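# Push capped vial block along tray using tinted plate

## Task

Pick up the tinted plate and, using only that plate held vertical or close to vertical, shove the entire cluster of capped vials along the steel tray until the cluster rests against the tray's vacant end with all vials standing. The plate must stay right behind the cluster for the whole push until it arrives, or the attempt fails. Hitting or pinching a vial hard breaks it and fails the attempt. Lifting, tilting or sliding the tray also fails it.

## Robot and tools

Robot: two arms, left_arm and right_arm, each ending in the same five-finger right hand (not mirrored). Bases in the scene frame: left_arm at (-0.006, +0.652, 0) m, right_arm at (+0.092, -0.490, 0) m. Scene frame: origin at table-top height midway between the arms, +x out over the table, +y toward left_arm, +z up. Arm names do not match image sides.

Hand point: a spot 0.05 m in front of the palm and 0.15 m from the wrist flange along the fingers. Its +z runs along straight fingers, +y out of the palm, +x across the palm away from the thumb. Straight fingers extend 0.06-0.07 m past it; a wrist bracket on the little-finger side can collide. With fingers level, the wrist may hang below the hand point and touch the table first.

The 28-number row (every moving call uses it, always both arms): left_arm dx, dy, dz, rx, ry, rz; then left hand little, ring, middle, index, thumb_bend, thumb_turn, force_limit, speed; then the same fourteen for right_arm. All values lie in [-1, 1]. The pose six are an offset, not a pose: measured from that arm's Hand target at the start of the action or move, along the Hand target's own axes; 1.0 = 0.6 m or 180 degrees; rx, ry, rz form one rotation vector. Repeating an offset moves again. Six zeros re-request the current Hand target. Finger numbers are absolute targets: -1 open/straight, +1 curled; thumb_turn -1 beside palm, +1 opposite the fingers. force_limit maps -1..+1 to about 0..10 N (thumb motors 15 N); speed rises linearly to full at +0.48. No hand number means 'unchanged': to keep a hand as is, resend the last eight numbers actually executed for it (or, if none yet, its hand_measured six plus hand_force_limit and hand_speed). For a gentle close use speed -0.94 or lower. Thumb turned in front grips objects about 0.035-0.065 m thick.

execute_actions(actions, cameras): actions is a list of actions; each action is a table of up to 15 rows, one per 1/30 s step; a short table repeats its last row. Every row in one action counts from the same start pose. Images come back only for an empty actions list or when cameras names them (["all"], or names from cam_head_left, cam_head_right, cam_high, cam_left_wrist, cam_right_wrist).

move(target, speed, blend, stop_force, zero, blocking, cameras): straight-line path of each hand point toward target, one 28-number row or a list of up to 15 rows, all offsets from the same Hand targets (not chained). speed in m/s, 0.002-3.2, default 0.25 (turns up to twice that in rad/s); one value or one per target. blend in m rounds corners in a list. stop_force in N, 4-120, ends an arm's path when the wrist sensor feels that much push against its motion; not reliable while turning, and light objects may slide unfelt. zero (with stop_force) re-zeroes sensors first, default true. blocking=false returns early but cannot combine with stop_force. Paths do not avoid obstacles or the other arm; a move lasts 0.5-10 s. The result adds a 'move:' line: done, off_target, moving, held or fault, plus limits (paced = pose clipped, held = steps withheld). Avoid paths passing near an arm's own base.

wait(seconds 0-10): lets time run holding commands. stop(): brakes a running move. zoom_image(camera, region [x0,y0,x1,y1] pixels, max 504 each side): closer look at the newest image. show_instructions(): reference pages. zero_wrist_force(arm): zeroes that wrist sensor. finished_scene(scene): ends the current scene (give its number); irreversible.

Results: end_effector_position (m), quat_wxyz, velocities in the scene frame; Hand target = last commanded pose after clipping (orientation is clipped within 32 degrees of measured each step); the hand may rest short of it, so send the remaining gap as an offset. Joint velocities 'within noise' omits velocity lines. hand_measured, hand_stopped_by (moving, target, force, stalled, fault) and hand_load_n (positive = finger pushed open) follow the motor order above. Wrist force/torque are in the hand's own axes, zeroed at scene start; a third line gives the peak since last shown. Joint torques include gravity. MOTOR HOT appears at 70 °C; 85 °C brakes the arm for 30-60 s.

Hazards: contact force near 150 N or joint torque at limits (elbow 130, wrists 46.9 N m) triggers a 10 s fault stop; arms are stiff, so a target just past a firm contact can fault. Faster motion hits harder. Do not let the arms press on each other; the clearance check does not always prevent it. For this job: grip the plate securely but gently, lower it upright directly behind the vial block, approach slowly (use a small stop_force when making contact), push steadily along the tray at low speed keeping the plate against the block, never strike or squeeze the vials, never load the tray enough to lift, tilt or slide it, and let nothing fall off the table. Check cameras before finishing.

Each tool is called as name(argument=value, ...) on one line, values as JSON.

Reference images:

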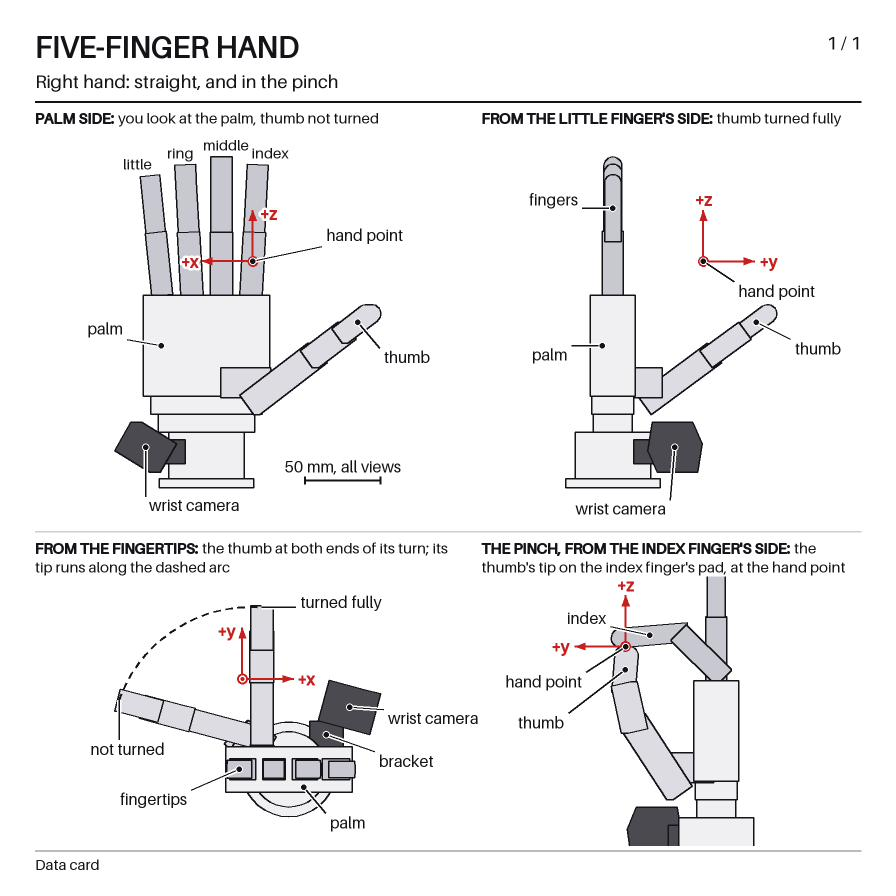

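## Session

execute_actions(actions=[])

Scene clock: 0.00 s.
left_arm: end_effector_position=(+1.2746, +0.3351, +0.2403) hand_measured=(-1.000, -1.000, -1.000, -1.000, -1.000, -1.000) hand_load_n=(-0.5, +0.0, +0.0, +0.0, +0.0, +0.0) hand_stopped_by=(target, target, target, target, target, target) hand_force_limit=0.00 hand_speed=-0.80 end_effector_quat_wxyz=(+0.644, -0.503, +0.518, -0.252) | right_arm: end_effector_position=(+0.4583, -0.3753, +0.1562) hand_measured=(-1.000, -1.000, -1.000, -1.000, -1.000, -1.000) hand_load_n=(+0.0, +0.0, +0.0, +0.0, +0.0, +0.0) hand_stopped_by=(target, target, target, target, target, target) hand_force_limit=0.00 hand_speed=-0.80 end_effector_quat_wxyz=(+0.142, +0.822, -0.551, +0.011)
Joint positions: left_arm=[-0.563 -0.32 0.249 0.146 0.606 -2.776] | right_arm=[-0.005 -1.299 2.034 0.979 1.82 -3.514]
Joint velocities: within noise
Joint torques (N m): no reading
Motor temperatures (°C): left_arm=[45 38 35 49 52 44] | right_arm=[45 32 32 39 32 33]
Wrist force (N): no reading
Wrist torque (N m): no reading
Wrist force, peak (N): no reading
Hand target: left_arm +1.2746, +0.3351, +0.2403; +0.644, -0.503, +0.518, -0.252 | right_arm +0.4583, -0.3753, +0.1562; +0.142, +0.822, -0.551, +0.011

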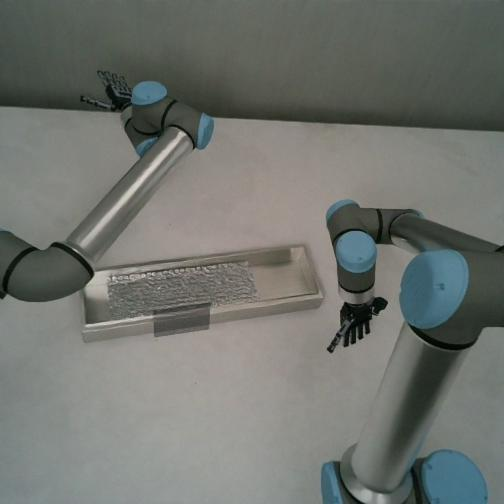

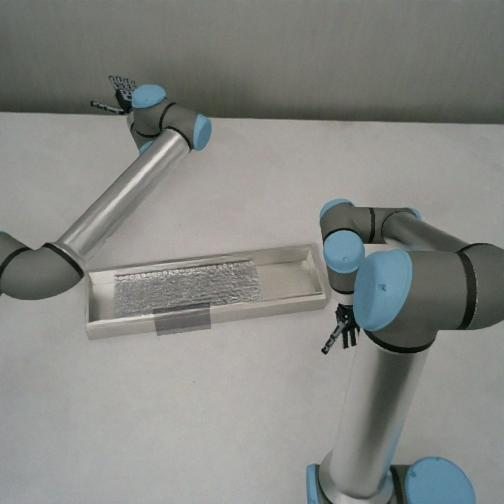

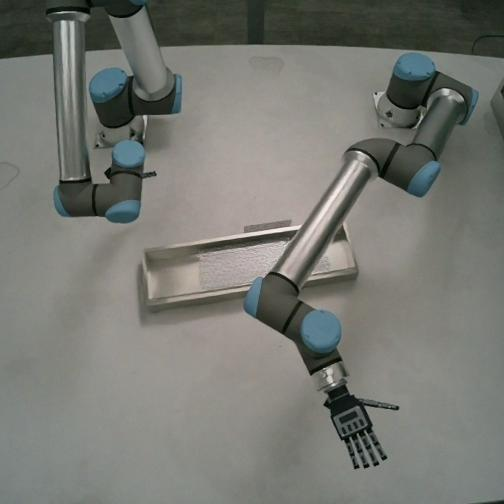

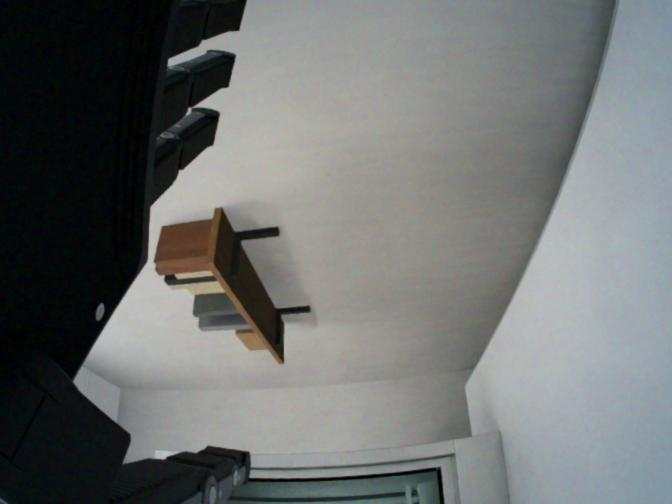

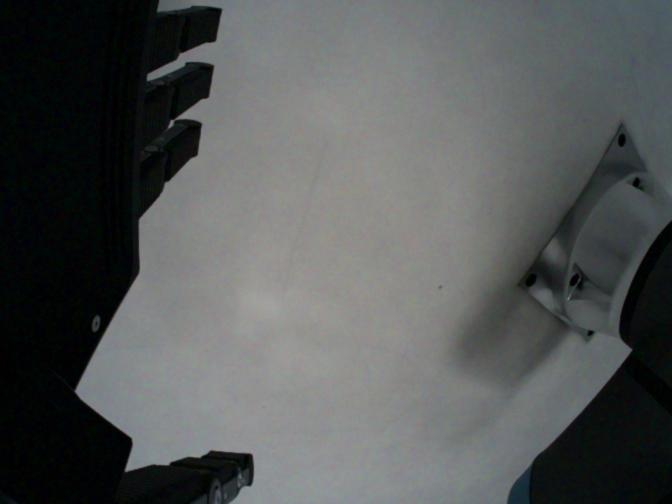

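zoom_image(camera="cam_head_left", region=[70, 230, 340, 360])

zoom_image(camera="cam_head_right", region=[70, 230, 340, 360])

zoom_image(camera="cam_high", region=[130, 200, 370, 320])

Scaled by 1.867 from the camera's 504x504 image, which has a finer 720x720 frame.

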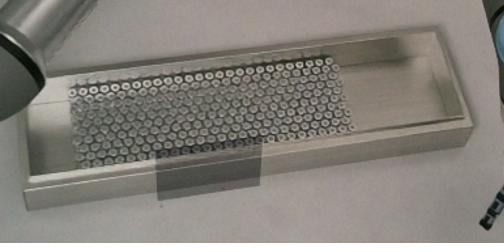

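Scaled by 1.867 from the camera's 504x504 image, which has a finer 720x720 frame.

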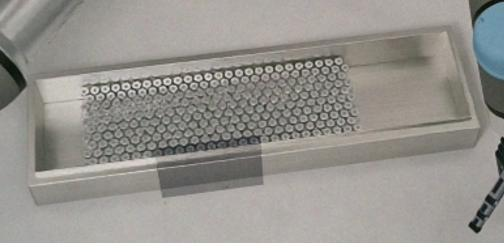

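Scaled by 2.100 from the camera's 504x504 image, which has a finer 720x720 frame.

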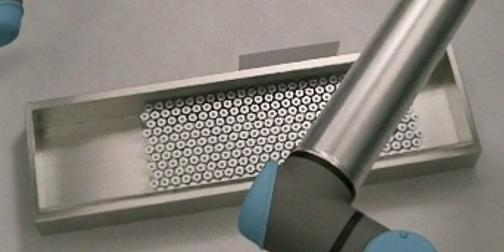

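zoom_image(camera="cam_head_left", region=[140, 290, 230, 350])

zoom_image(camera="cam_high", region=[220, 200, 320, 260])

Scaled by 5.600 from the camera's 504x504 image, which has a finer 720x720 frame.

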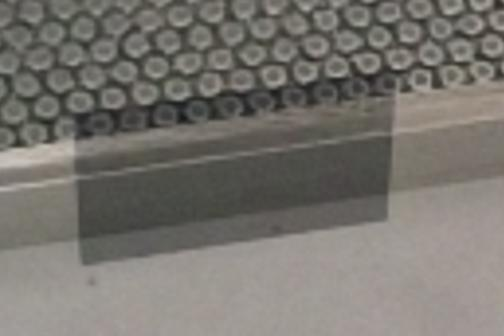

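Scaled by 5.040 from the camera's 504x504 image, which has a finer 720x720 frame.

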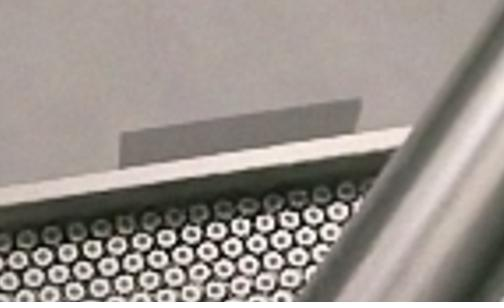

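move(target=[-0.3478,-0.2185,-0.5528,0.1137,0.3137,0.3473,-1,-1,-1,-1,-1,1,0,0,0,0,0,0,0,0,-1,-1,-1,-1,-1,-1,0,-0.8], speed=0.5, cameras=[])

Scene clock: 171.87 s.
left_arm: end_effector_position=(+0.9249, +0.3348, +0.4604) hand_measured=(-1.000, -1.000, -1.000, -1.000, -1.000, +1.000) hand_load_n=(+0.0, +0.0, +0.0, +0.0, +0.0, +0.0) hand_stopped_by=(target, target, target, target, target, target) hand_force_limit=0.00 hand_speed=0.00 end_effector_quat_wxyz=(+0.443, +0.108, +0.873, -0.173) | right_arm: end_effector_position=(+0.4583, -0.3753, +0.1562) hand_measured=(-1.000, -1.000, -1.000, -1.000, -1.000, -1.000) hand_load_n=(+0.5, +0.0, +0.0, +0.0, +0.0, +0.0) hand_stopped_by=(target, target, target, target, target, target) hand_force_limit=0.00 hand_speed=-0.80 end_effector_quat_wxyz=(+0.142, +0.822, -0.551, +0.011)
Joint positions: left_arm=[-0.594 -1.202 1.303 0.481 1.484 -1.878] | right_arm=[-0.005 -1.299 2.034 0.979 1.82 -3.514]
Joint torques (N m): left_arm=[5.22 -89.44 -35.34 2.91 1.18 2.62] | right_arm=[1.47 -48.22 -26.97 4.43 0.62 -0.3]
Wrist force (N): left_arm=[-1.0 1.8 -0.7] | right_arm=[-0.5 -0.2 0.1]
Wrist torque (N m): left_arm=[0.33 0.28 0.19] | right_arm=[-0.04 0.07 -0.04]
Wrist force, peak (N): left_arm=[-0.9 1.4 -3.1] | right_arm=[-0.6 -0.1 0.3]
Hand target: left_arm +0.9248, +0.3349, +0.4604; +0.443, +0.108, +0.873, -0.173 | right_arm +0.4583, -0.3753, +0.1562; +0.142, +0.822, -0.551, +0.011
Off the commanded pose: left_arm 0.000 m, 0 deg | right_arm 0.000 m, 0 deg.
move: done
No camera images: "cameras" was empty.

move(target=[0.5752,-0.5590,-0.3367,0.1137,0.3137,0.3473,-1,-1,-1,-1,-1,1,0,0,0,0,0,0,0,0,-1,-1,-1,-1,-1,-1,0,-0.8], speed=0.5, cameras=["all"])

Scene clock: 182.90 s.
left_arm: end_effector_position=(+0.4599, +0.1198, +0.3607) hand_measured=(-1.000, -1.000, -1.000, -1.000, -1.000, +1.000) hand_load_n=(+0.0, +0.0, +0.0, +0.0, +0.0, +0.0) hand_stopped_by=(target, target, target, target, target, target) hand_force_limit=0.00 hand_speed=0.00 end_effector_quat_wxyz=(+0.000, +0.660, +0.752, +0.000) | right_arm: end_effector_position=(+0.4583, -0.3753, +0.1562) hand_measured=(-1.000, -1.000, -1.000, -1.000, -1.000, -1.000) hand_load_n=(+0.0, +0.0, +0.0, +0.0, +0.0, +0.0) hand_stopped_by=(target, target, target, target, target, target) hand_force_limit=0.00 hand_speed=-0.80 end_effector_quat_wxyz=(+0.142, +0.822, -0.551, +0.011)
Joint positions: left_arm=[-1.168 -1.256 1.495 1.332 1.571 -1.304] | right_arm=[-0.005 -1.299 2.034 0.979 1.82 -3.514]
Joint torques (N m): left_arm=[-9.32 -70.85 -47.79 5.55 -2.15 -3.14] | right_arm=[2.16 -49.2 -26.81 4.46 0.75 -0.06]
Wrist force (N): left_arm=[0.8 2.2 -1.3] | right_arm=[-0.3 0.0 0.1]
Wrist torque (N m): left_arm=[0.40 0.15 0.60] | right_arm=[-0.01 0.04 -0.02]
Wrist force, peak (N): left_arm=[-1.9 2.9 0.0] | right_arm=[-0.6 -0.3 0.3]
Hand target: left_arm +0.4599, +0.1198, +0.3607; +0.000, +0.660, +0.752, +0.000 | right_arm +0.4583, -0.3753, +0.1562; +0.142, +0.822, -0.551, +0.011
Off the commanded pose: left_arm 0.000 m, 0 deg | right_arm 0.000 m, 0 deg.
move: done
camera_calibration:
cam_left_wrist: T_world_to_cam=[[0.903505, 0.425838, -0.0483835, -0.4448], [0.381045, -0.746489, 0.545489, -0.287172], [0.196172, -0.511289, -0.83672, 0.381243], [0, 0, 0, 1]] pos_world=[0.436515, 0.169967, 0.454122]

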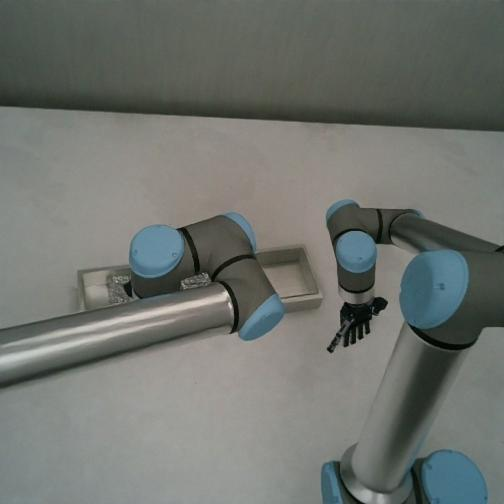

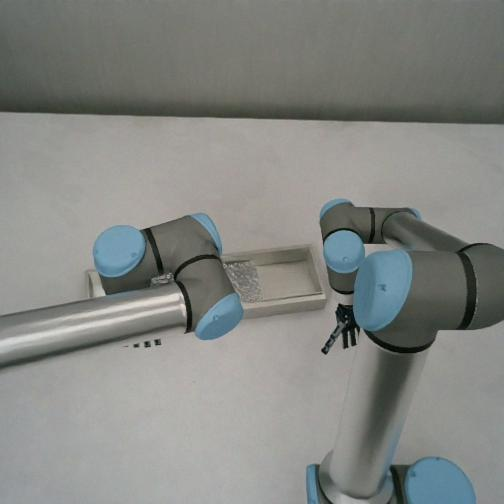

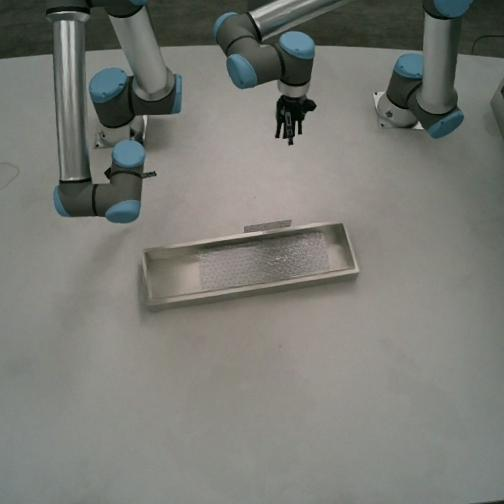

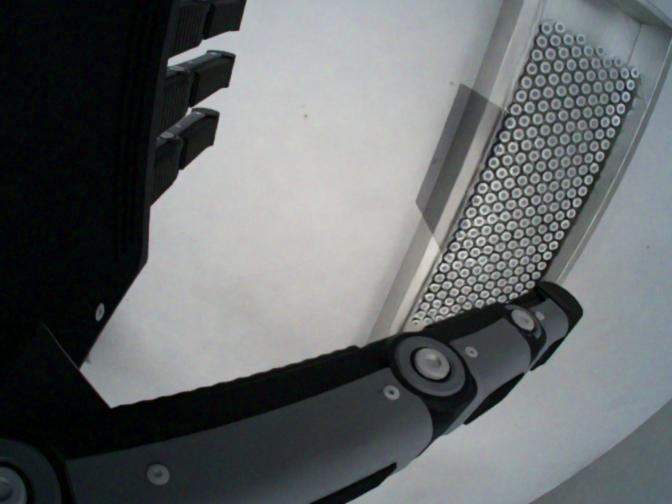

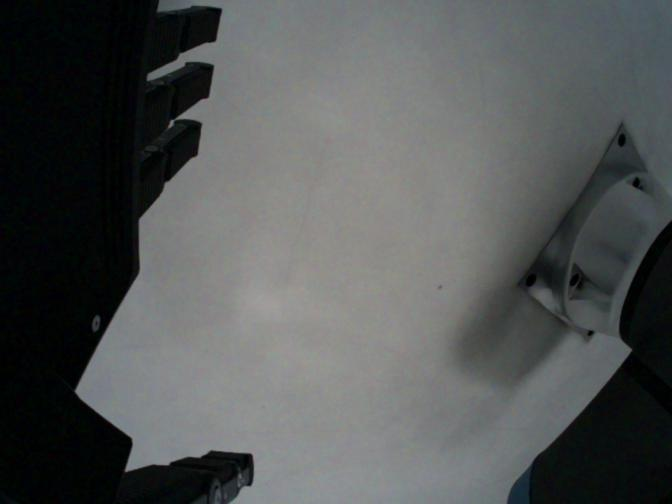

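zoom_image(camera="cam_left_wrist", region=[360, 60, 560, 260])

zoom_image(camera="cam_high", region=[130, 200, 370, 320])

zoom_image(camera="cam_high", region=[230, 205, 310, 245])

Scaled by 2.520 from the camera's 672x504 image, which has a finer 960x720 frame.

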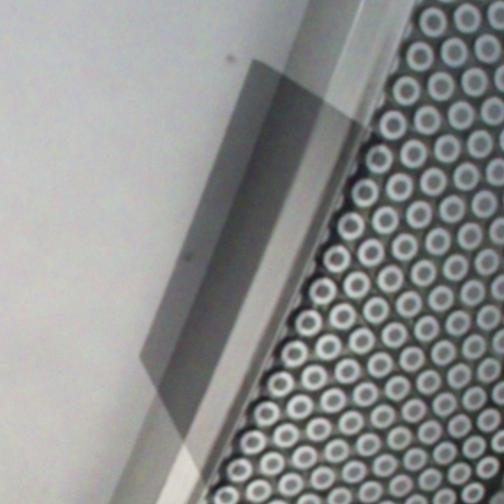

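Scaled by 2.100 from the camera's 504x504 image, which has a finer 720x720 frame.

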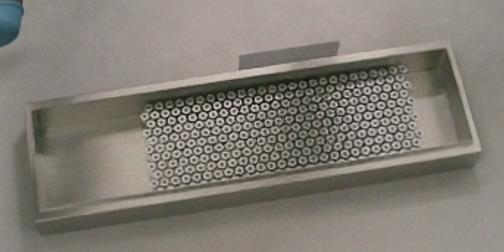

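Scaled by 6.300 from the camera's 504x504 image, which has a finer 720x720 frame.

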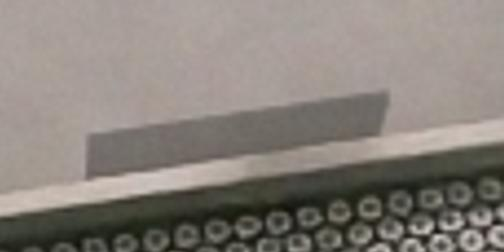

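move(target=[-0.1387,0.1810,0.2678,0,0,-0.0117,-1,-1,-1,-1,-1,1,0,0,0,0,0,0,0,0,-1,-1,-1,-1,-1,-1,0,-0.8], speed=0.2, cameras=["cam_high","cam_left_wrist","cam_head_left"])

zoom_image(camera="cam_left_wrist", region=[100, 0, 500, 400])

zoom_image(camera="cam_high", region=[210, 130, 330, 250])

Scene clock: 271.40 s.
left_arm: end_effector_position=(+0.5783, +0.0515, +0.2000) hand_measured=(-1.000, -1.000, -1.000, -1.000, -1.000, +1.000) hand_load_n=(+0.0, +0.0, -0.5, +0.0, +0.0, +0.0) hand_stopped_by=(target, target, target, target, target, target) hand_force_limit=0.00 hand_speed=0.00 end_effector_quat_wxyz=(+0.000, +0.646, +0.764, +0.000) | right_arm: end_effector_position=(+0.4583, -0.3753, +0.1562) hand_measured=(-1.000, -1.000, -1.000, -1.000, -1.000, -1.000) hand_load_n=(+0.0, +0.0, +0.0, +0.0, +0.0, +0.0) hand_stopped_by=(target, target, target, target, target, target) hand_force_limit=0.00 hand_speed=-0.80 end_effector_quat_wxyz=(+0.142, +0.822, -0.551, +0.011)
Joint positions: left_arm=[-1.06 -0.963 1.351 1.183 1.571 -1.232] | right_arm=[-0.005 -1.299 2.034 0.979 1.82 -3.514]
Joint torques (N m): left_arm=[-1.26 -82.23 -35.27 4.84 -0.9 -4.12] | right_arm=[1.31 -49.88 -27.48 4.49 0.82 -0.3]
Wrist force (N): left_arm=[0.5 2.2 -1.6] | right_arm=[-0.4 -0.4 0.1]
Wrist torque (N m): left_arm=[0.42 0.20 0.47] | right_arm=[-0.06 0.05 -0.04]
Wrist force, peak (N): left_arm=[1.3 1.0 -3.0] | right_arm=[-0.5 -0.6 0.0]
Hand target: left_arm +0.5783, +0.0515, +0.1999; +0.000, +0.646, +0.764, +0.000 | right_arm +0.4583, -0.3753, +0.1562; +0.142, +0.822, -0.551, +0.011
Off the commanded pose: left_arm 0.000 m, 0 deg | right_arm 0.000 m, 0 deg.
move: done
camera_calibration:
cam_left_wrist: T_world_to_cam=[[0.887354, 0.458558, -0.0482356, -0.522883], [0.408018, -0.732187, 0.545366, -0.311966], [0.214764, -0.503614, -0.836809, 0.177587], [0, 0, 0, 1]] pos_world=[0.553131, 0.10079, 0.293521]
Images, in order (width x height): cam_head_left 504x504, cam_high 504x504, cam_left_wrist 672x504.

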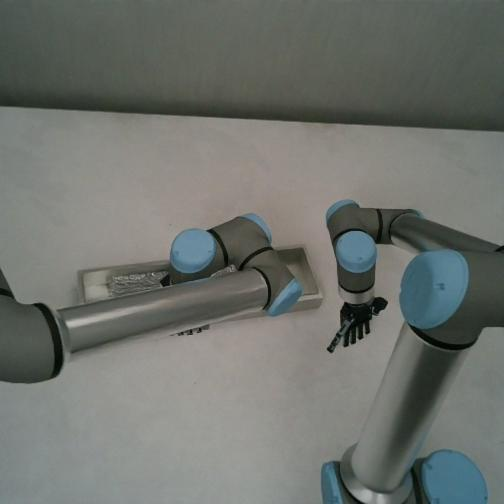

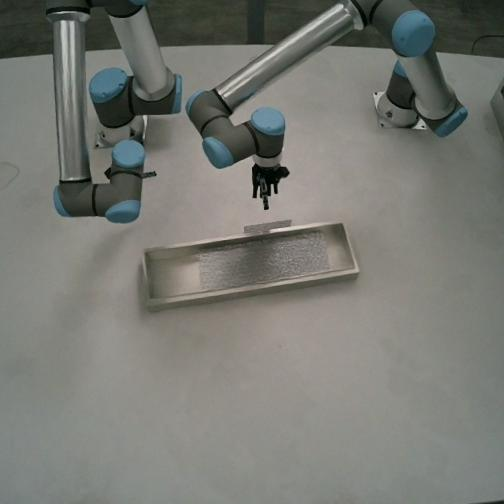

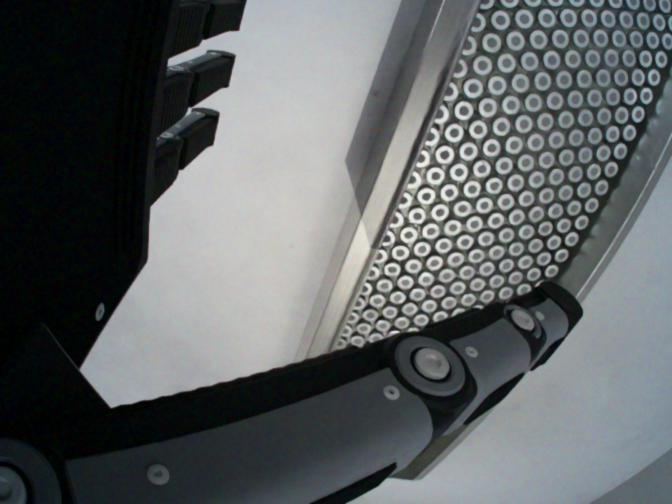

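Scaled by 1.260 from the camera's 672x504 image, which has a finer 960x720 frame.

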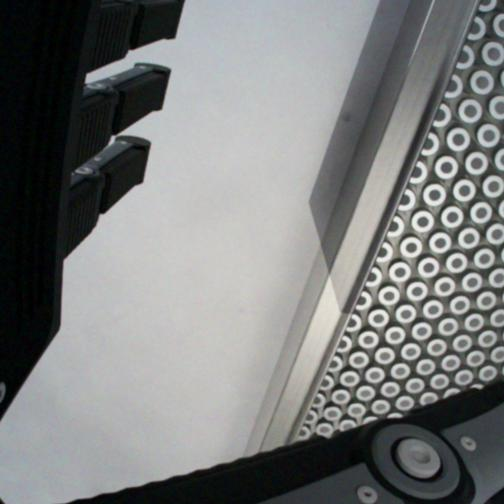

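Scaled by 4.200 from the camera's 504x504 image, which has a finer 720x720 frame.

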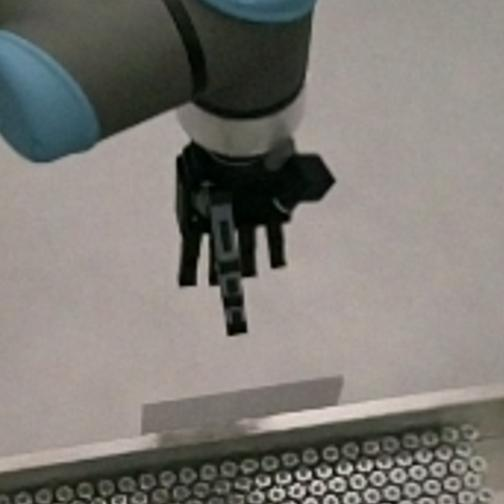

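zoom_image(camera="cam_left_wrist", region=[320, 130, 420, 280])

zoom_image(camera="cam_left_wrist", region=[290, 240, 400, 360])

zoom_image(camera="cam_left_wrist", region=[340, 0, 480, 140])

Scaled by 3.360 from the camera's 672x504 image, which has a finer 960x720 frame.

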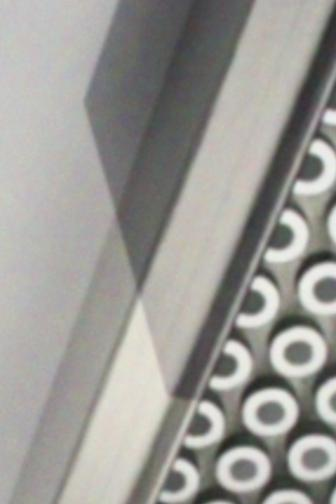

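Scaled by 4.200 from the camera's 672x504 image, which has a finer 960x720 frame.

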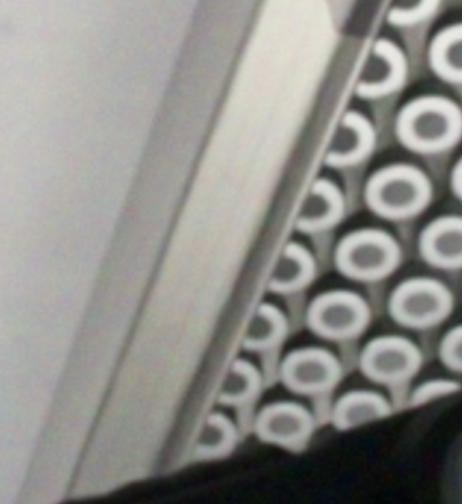

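Scaled by 3.600 from the camera's 672x504 image, which has a finer 960x720 frame.

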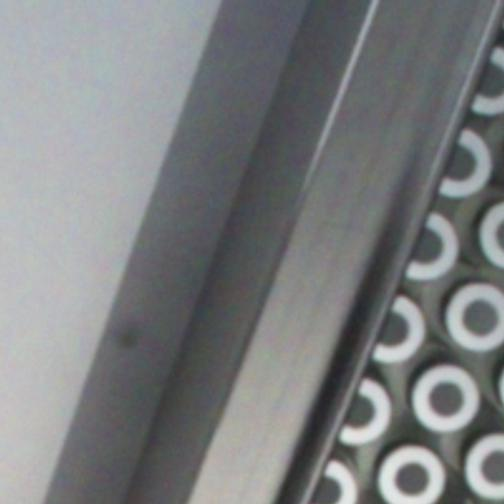

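execute_actions(actions=[])

zoom_image(camera="cam_high", region=[235, 210, 275, 250])

zoom_image(camera="cam_high", region=[270, 205, 310, 245])

zoom_image(camera="cam_high", region=[300, 210, 370, 280])

Scene clock: 399.23 s.
left_arm: end_effector_position=(+0.5783, +0.0515, +0.1999) hand_measured=(-1.000, -1.000, -1.000, -1.000, -1.000, +1.000) hand_load_n=(+0.0, +0.0, +0.0, +0.0, +0.0, +0.0) hand_stopped_by=(target, target, target, target, target, target) hand_force_limit=0.00 hand_speed=0.00 end_effector_quat_wxyz=(+0.000, +0.646, +0.764, +0.000) | right_arm: end_effector_position=(+0.4583, -0.3753, +0.1562) hand_measured=(-1.000, -1.000, -1.000, -1.000, -1.000, -1.000) hand_load_n=(+0.0, +0.0, +0.0, +0.0, +0.0, +0.0) hand_stopped_by=(target, target, target, target, target, target) hand_force_limit=0.00 hand_speed=-0.80 end_effector_quat_wxyz=(+0.142, +0.822, -0.551, +0.011)
Joint positions: left_arm=[-1.06 -0.963 1.351 1.183 1.571 -1.232] | right_arm=[-0.005 -1.299 2.034 0.979 1.82 -3.514]
Joint velocities: within noise
Joint torques (N m): left_arm=[-11.15 -81.23 -44.36 1.34 1.65 -3.69] | right_arm=[2.79 -48.63 -26.76 4.34 0.86 -0.33]
Motor temperatures (°C): left_arm=[44 37 35 47 50 42] | right_arm=[44 32 32 39 32 33]
Wrist force (N): left_arm=[0.6 2.2 -1.4] | right_arm=[-0.4 -0.1 0.1]
Wrist torque (N m): left_arm=[0.41 0.19 0.49] | right_arm=[-0.02 0.07 -0.03]
Wrist force, peak (N): left_arm=[1.4 2.4 -1.4] | right_arm=[-0.5 -0.3 0.5]
Hand target: left_arm +0.5783, +0.0515, +0.1999; +0.000, +0.646, +0.764, +0.000 | right_arm +0.4583, -0.3753, +0.1562; +0.142, +0.822, -0.551, +0.011
Off the commanded pose: left_arm 0.000 m, 0 deg | right_arm 0.000 m, 0 deg.
camera_calibration:
cam_left_wrist: T_world_to_cam=[[0.887287, 0.458685, -0.0482675, -0.522855], [0.408167, -0.732189, 0.545251, -0.311961], [0.214758, -0.503496, -0.836882, 0.177517], [0, 0, 0, 1]] pos_world=[0.553131, 0.10079, 0.293421]

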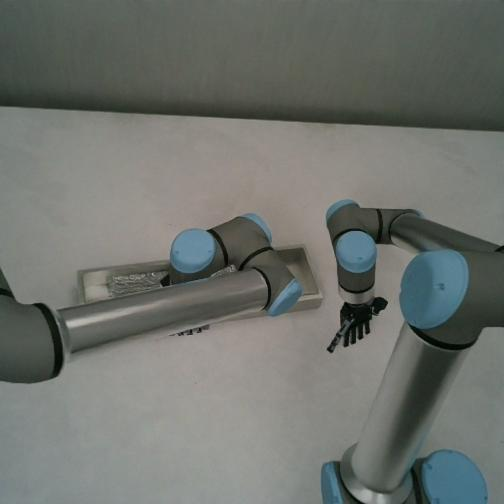

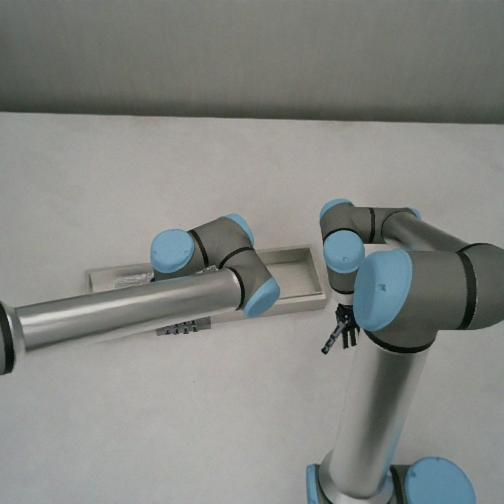

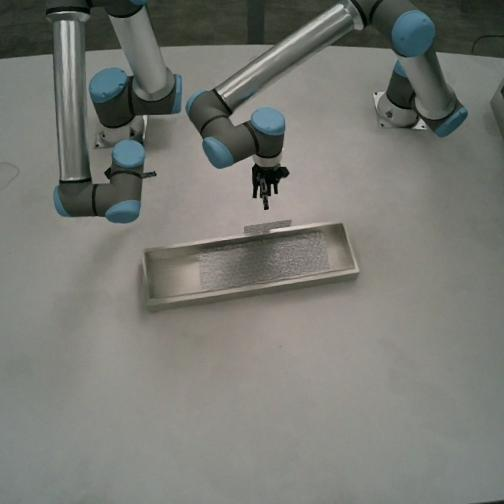

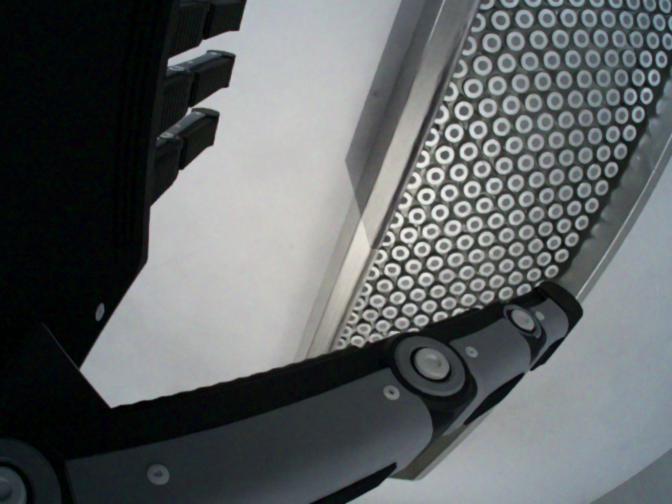

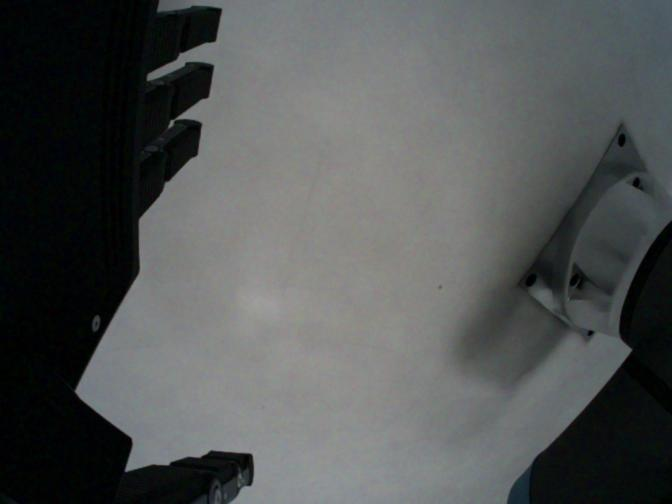

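Scaled by 12.600 from the camera's 504x504 image, which has a finer 720x720 frame.

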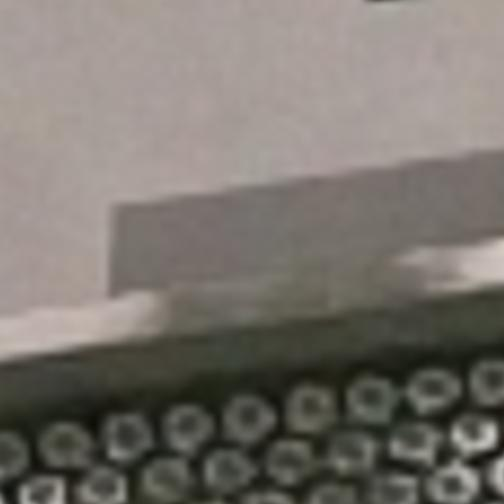

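Scaled by 12.600 from the camera's 504x504 image, which has a finer 720x720 frame.

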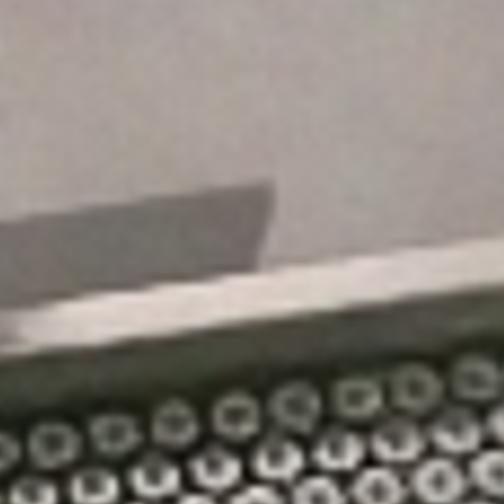

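Scaled by 7.200 from the camera's 504x504 image, which has a finer 720x720 frame.

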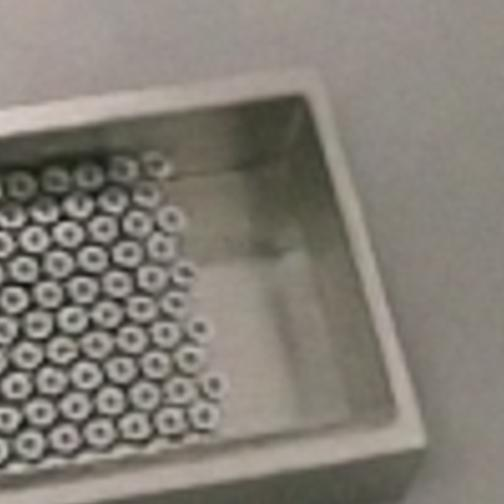

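move(target=[-0.001,0.0762,0.1857,0.0472,0,-0.0028,-1,-1,-1,-1,-1,1,0,0,0,0,0,0,0,0,-1,-1,-1,-1,-1,-1,0,-0.8], speed=0.12, cameras=["cam_high","cam_left_wrist","cam_head_left"])

zoom_image(camera="cam_left_wrist", region=[120, 0, 420, 300])

zoom_image(camera="cam_high", region=[220, 150, 320, 250])

zoom_image(camera="cam_head_left", region=[130, 280, 230, 350])

Scene clock: 462.33 s.
left_arm: end_effector_position=(+0.6235, +0.0584, +0.0886) hand_measured=(-1.000, -1.000, -1.000, -1.000, -1.000, +1.000) hand_load_n=(+0.0, +0.0, +0.0, +0.0, -0.5, +0.0) hand_stopped_by=(target, target, target, target, target, target) hand_force_limit=0.00 hand_speed=0.00 end_effector_quat_wxyz=(-0.048, +0.641, +0.764, -0.056) | right_arm: end_effector_position=(+0.4583, -0.3753, +0.1562) hand_measured=(-1.000, -1.000, -1.000, -1.000, -1.000, -1.000) hand_load_n=(+0.0, +0.5, +0.0, +0.0, +0.0, +0.0) hand_stopped_by=(target, target, target, target, target, target) hand_force_limit=0.00 hand_speed=-0.80 end_effector_quat_wxyz=(+0.142, +0.822, -0.551, +0.011)
Joint positions: left_arm=[-0.959 -0.805 1.293 1.146 1.705 -1.136] | right_arm=[-0.005 -1.299 2.034 0.979 1.82 -3.514]
Joint torques (N m): left_arm=[5.29 -92.77 -26.8 6.54 -1 -3.68] | right_arm=[2.41 -46.69 -27.14 4.47 1.04 -0.29]
Wrist force (N): left_arm=[0.5 1.6 -1.4] | right_arm=[-0.5 0.0 0.2]
Wrist torque (N m): left_arm=[0.36 0.20 0.52] | right_arm=[-0.02 0.07 -0.04]
Wrist force, peak (N): left_arm=[0.6 2.5 -2.0] | right_arm=[-0.4 -0.7 0.4]
Hand target: left_arm +0.6235, +0.0585, +0.0885; -0.048, +0.641, +0.764, -0.056 | right_arm +0.4583, -0.3753, +0.1562; +0.142, +0.822, -0.551, +0.011
Off the commanded pose: left_arm 0.000 m, 0 deg | right_arm 0.000 m, 0 deg.
move: done
camera_calibration:
cam_left_wrist: T_world_to_cam=[[0.865988, 0.463363, -0.188041, -0.546067], [0.490758, -0.715283, 0.497521, -0.312844], [0.0960304, -0.52313, -0.846825, 0.154181], [0, 0, 0, 1]] pos_world=[0.611612, 0.109912, 0.183528]
Images, in order (width x height): cam_head_left 504x504, cam_high 504x504, cam_left_wrist 672x504.

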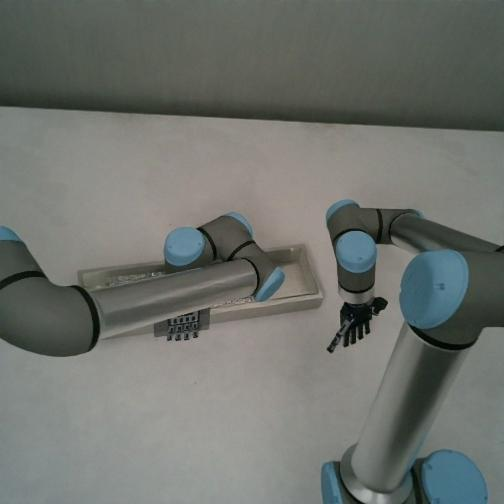

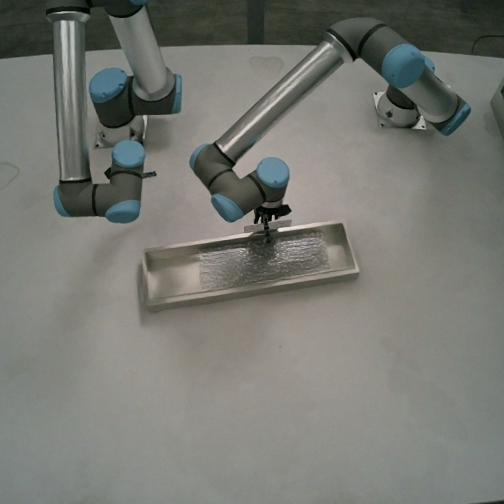

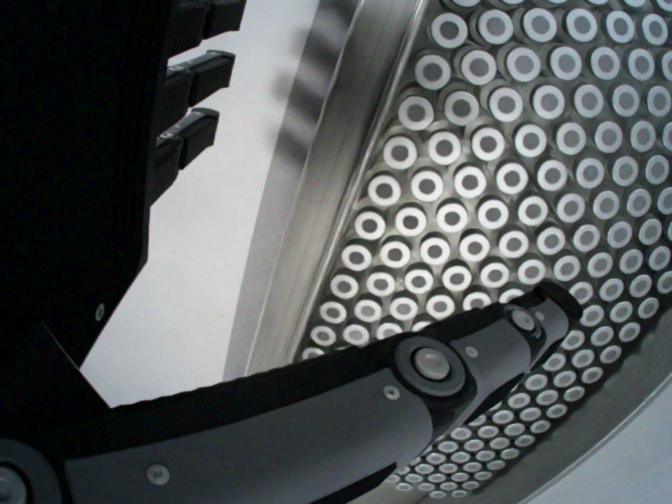

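Scaled by 1.680 from the camera's 672x504 image, which has a finer 960x720 frame.

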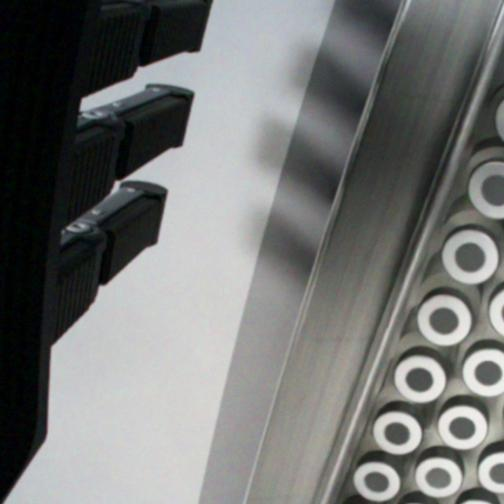

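Scaled by 5.040 from the camera's 504x504 image, which has a finer 720x720 frame.

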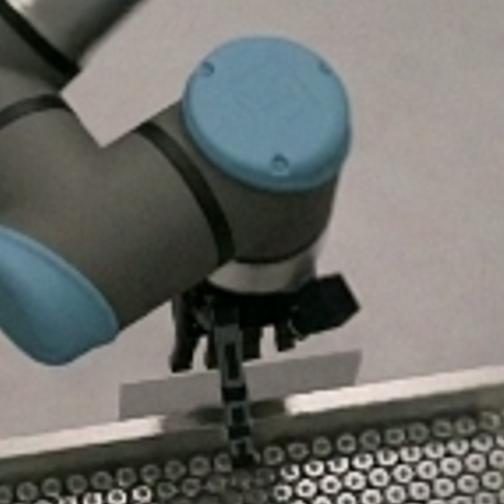

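Scaled by 5.040 from the camera's 504x504 image, which has a finer 720x720 frame.

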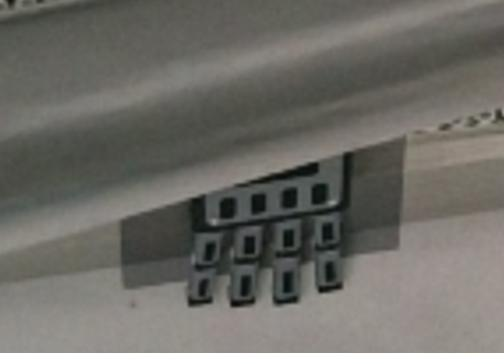

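zoom_image(camera="cam_left_wrist", region=[220, 120, 420, 380])

zoom_image(camera="cam_left_wrist", region=[220, 0, 440, 170])

Scaled by 1.938 from the camera's 672x504 image, which has a finer 960x720 frame.

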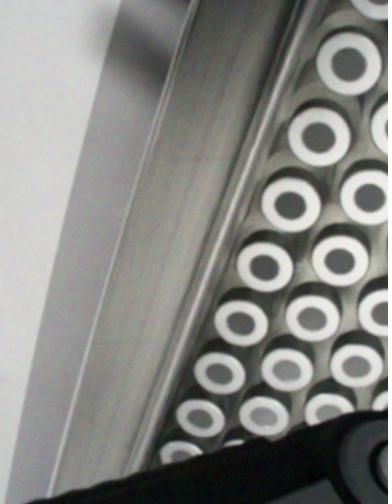

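Scaled by 2.291 from the camera's 672x504 image, which has a finer 960x720 frame.

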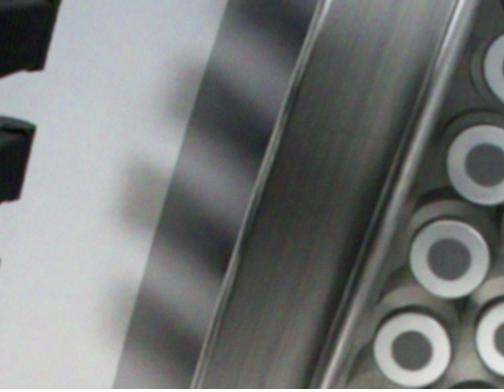

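move(target=[0.0133,0.0433,0,0,0,0,-1,-1,-1,-1,-1,1,0,0,0,0,0,0,0,0,-1,-1,-1,-1,-1,-1,0,-0.8], speed=0.05, stop_force=8, cameras=["cam_high","cam_left_wrist","cam_head_left"])

zoom_image(camera="cam_left_wrist", region=[120, 0, 420, 300])

zoom_image(camera="cam_high", region=[230, 180, 300, 250])

zoom_image(camera="cam_head_left", region=[130, 280, 230, 350])

Scene clock: 510.27 s.
left_arm: end_effector_position=(+0.6474, +0.0709, +0.0847) hand_measured=(-1.000, -1.000, -1.000, -1.000, -1.000, +1.000) hand_load_n=(+0.0, +0.0, +0.0, +0.0, +0.0, +0.0) hand_stopped_by=(target, target, target, target, target, target) hand_force_limit=0.00 hand_speed=0.00 end_effector_quat_wxyz=(-0.048, +0.641, +0.764, -0.056) | right_arm: end_effector_position=(+0.4583, -0.3753, +0.1562) hand_measured=(-1.000, -1.000, -1.000, -1.000, -1.000, -1.000) hand_load_n=(-0.5, +0.0, +0.0, +0.0, +0.0, +0.0) hand_stopped_by=(target, target, target, target, target, target) hand_force_limit=0.00 hand_speed=-0.80 end_effector_quat_wxyz=(+0.142, +0.822, -0.551, +0.011)
Joint positions: left_arm=[-0.927 -0.787 1.268 1.157 1.703 -1.103] | right_arm=[-0.005 -1.299 2.034 0.979 1.82 -3.514]
Joint torques (N m): left_arm=[-8.05 -116.14 -26.78 1.28 1.71 -3.53] | right_arm=[2.68 -50.36 -27.34 4.44 0.94 0.13]
Wrist force (N): left_arm=[0.4 1.9 -1.3] | right_arm=[-0.5 -0.3 0.2]
Wrist torque (N m): left_arm=[0.40 0.21 0.46] | right_arm=[-0.06 0.07 -0.05]
Wrist force, peak (N): left_arm=[1.1 2.1 -2.1] | right_arm=[-0.7 -0.1 0.2]
Hand target: left_arm +0.6474, +0.0709, +0.0847; -0.048, +0.641, +0.764, -0.056 | right_arm +0.4583, -0.3753, +0.1562; +0.142, +0.822, -0.551, +0.011
Off the commanded pose: left_arm 0.000 m, 0 deg | right_arm 0.000 m, 0 deg.
move: done
camera_calibration:
cam_left_wrist: T_world_to_cam=[[0.865863, 0.463596, -0.188044, -0.573192], [0.490979, -0.715304, 0.497272, -0.313857], [0.0960246, -0.522895, -0.846971, 0.15507], [0, 0, 0, 1]] pos_world=[0.635512, 0.122312, 0.179627]
Images, in order (width x height): cam_head_left 504x504, cam_high 504x504, cam_left_wrist 672x504.

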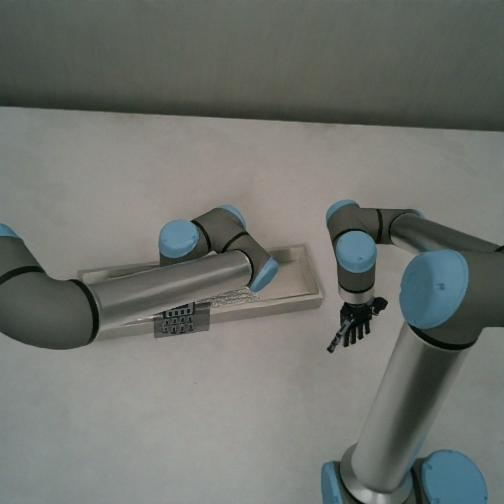

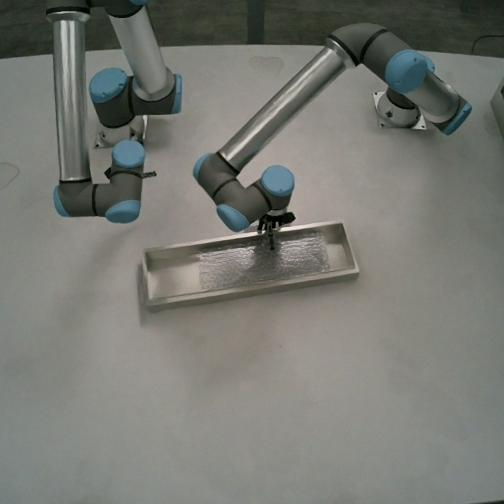

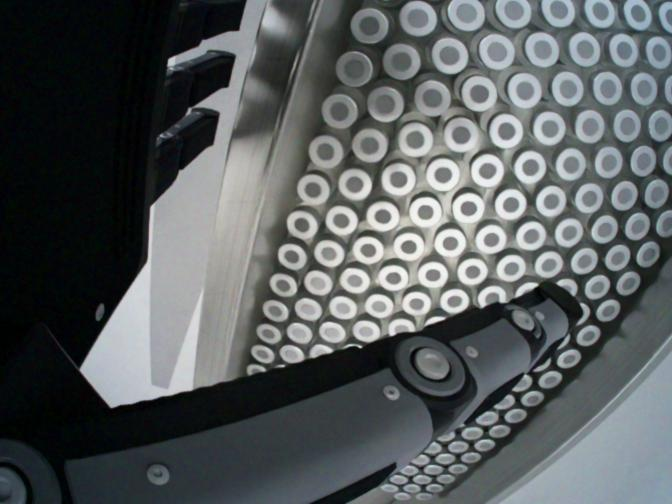

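Scaled by 1.680 from the camera's 672x504 image, which has a finer 960x720 frame.

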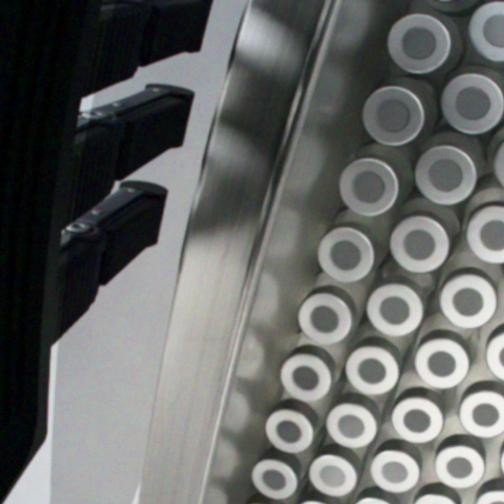

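Scaled by 7.200 from the camera's 504x504 image, which has a finer 720x720 frame.

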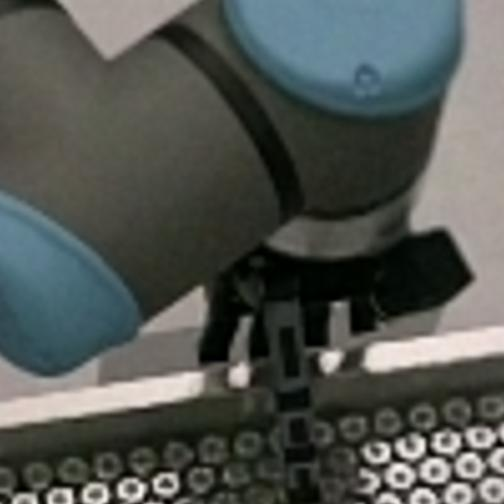

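Scaled by 5.040 from the camera's 504x504 image, which has a finer 720x720 frame.

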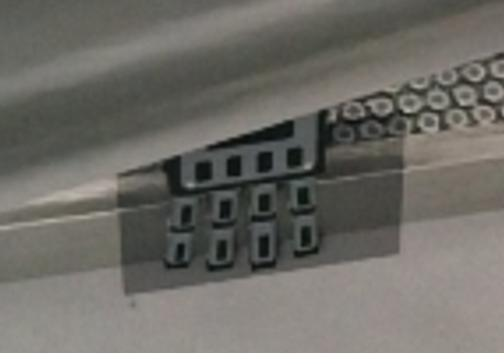

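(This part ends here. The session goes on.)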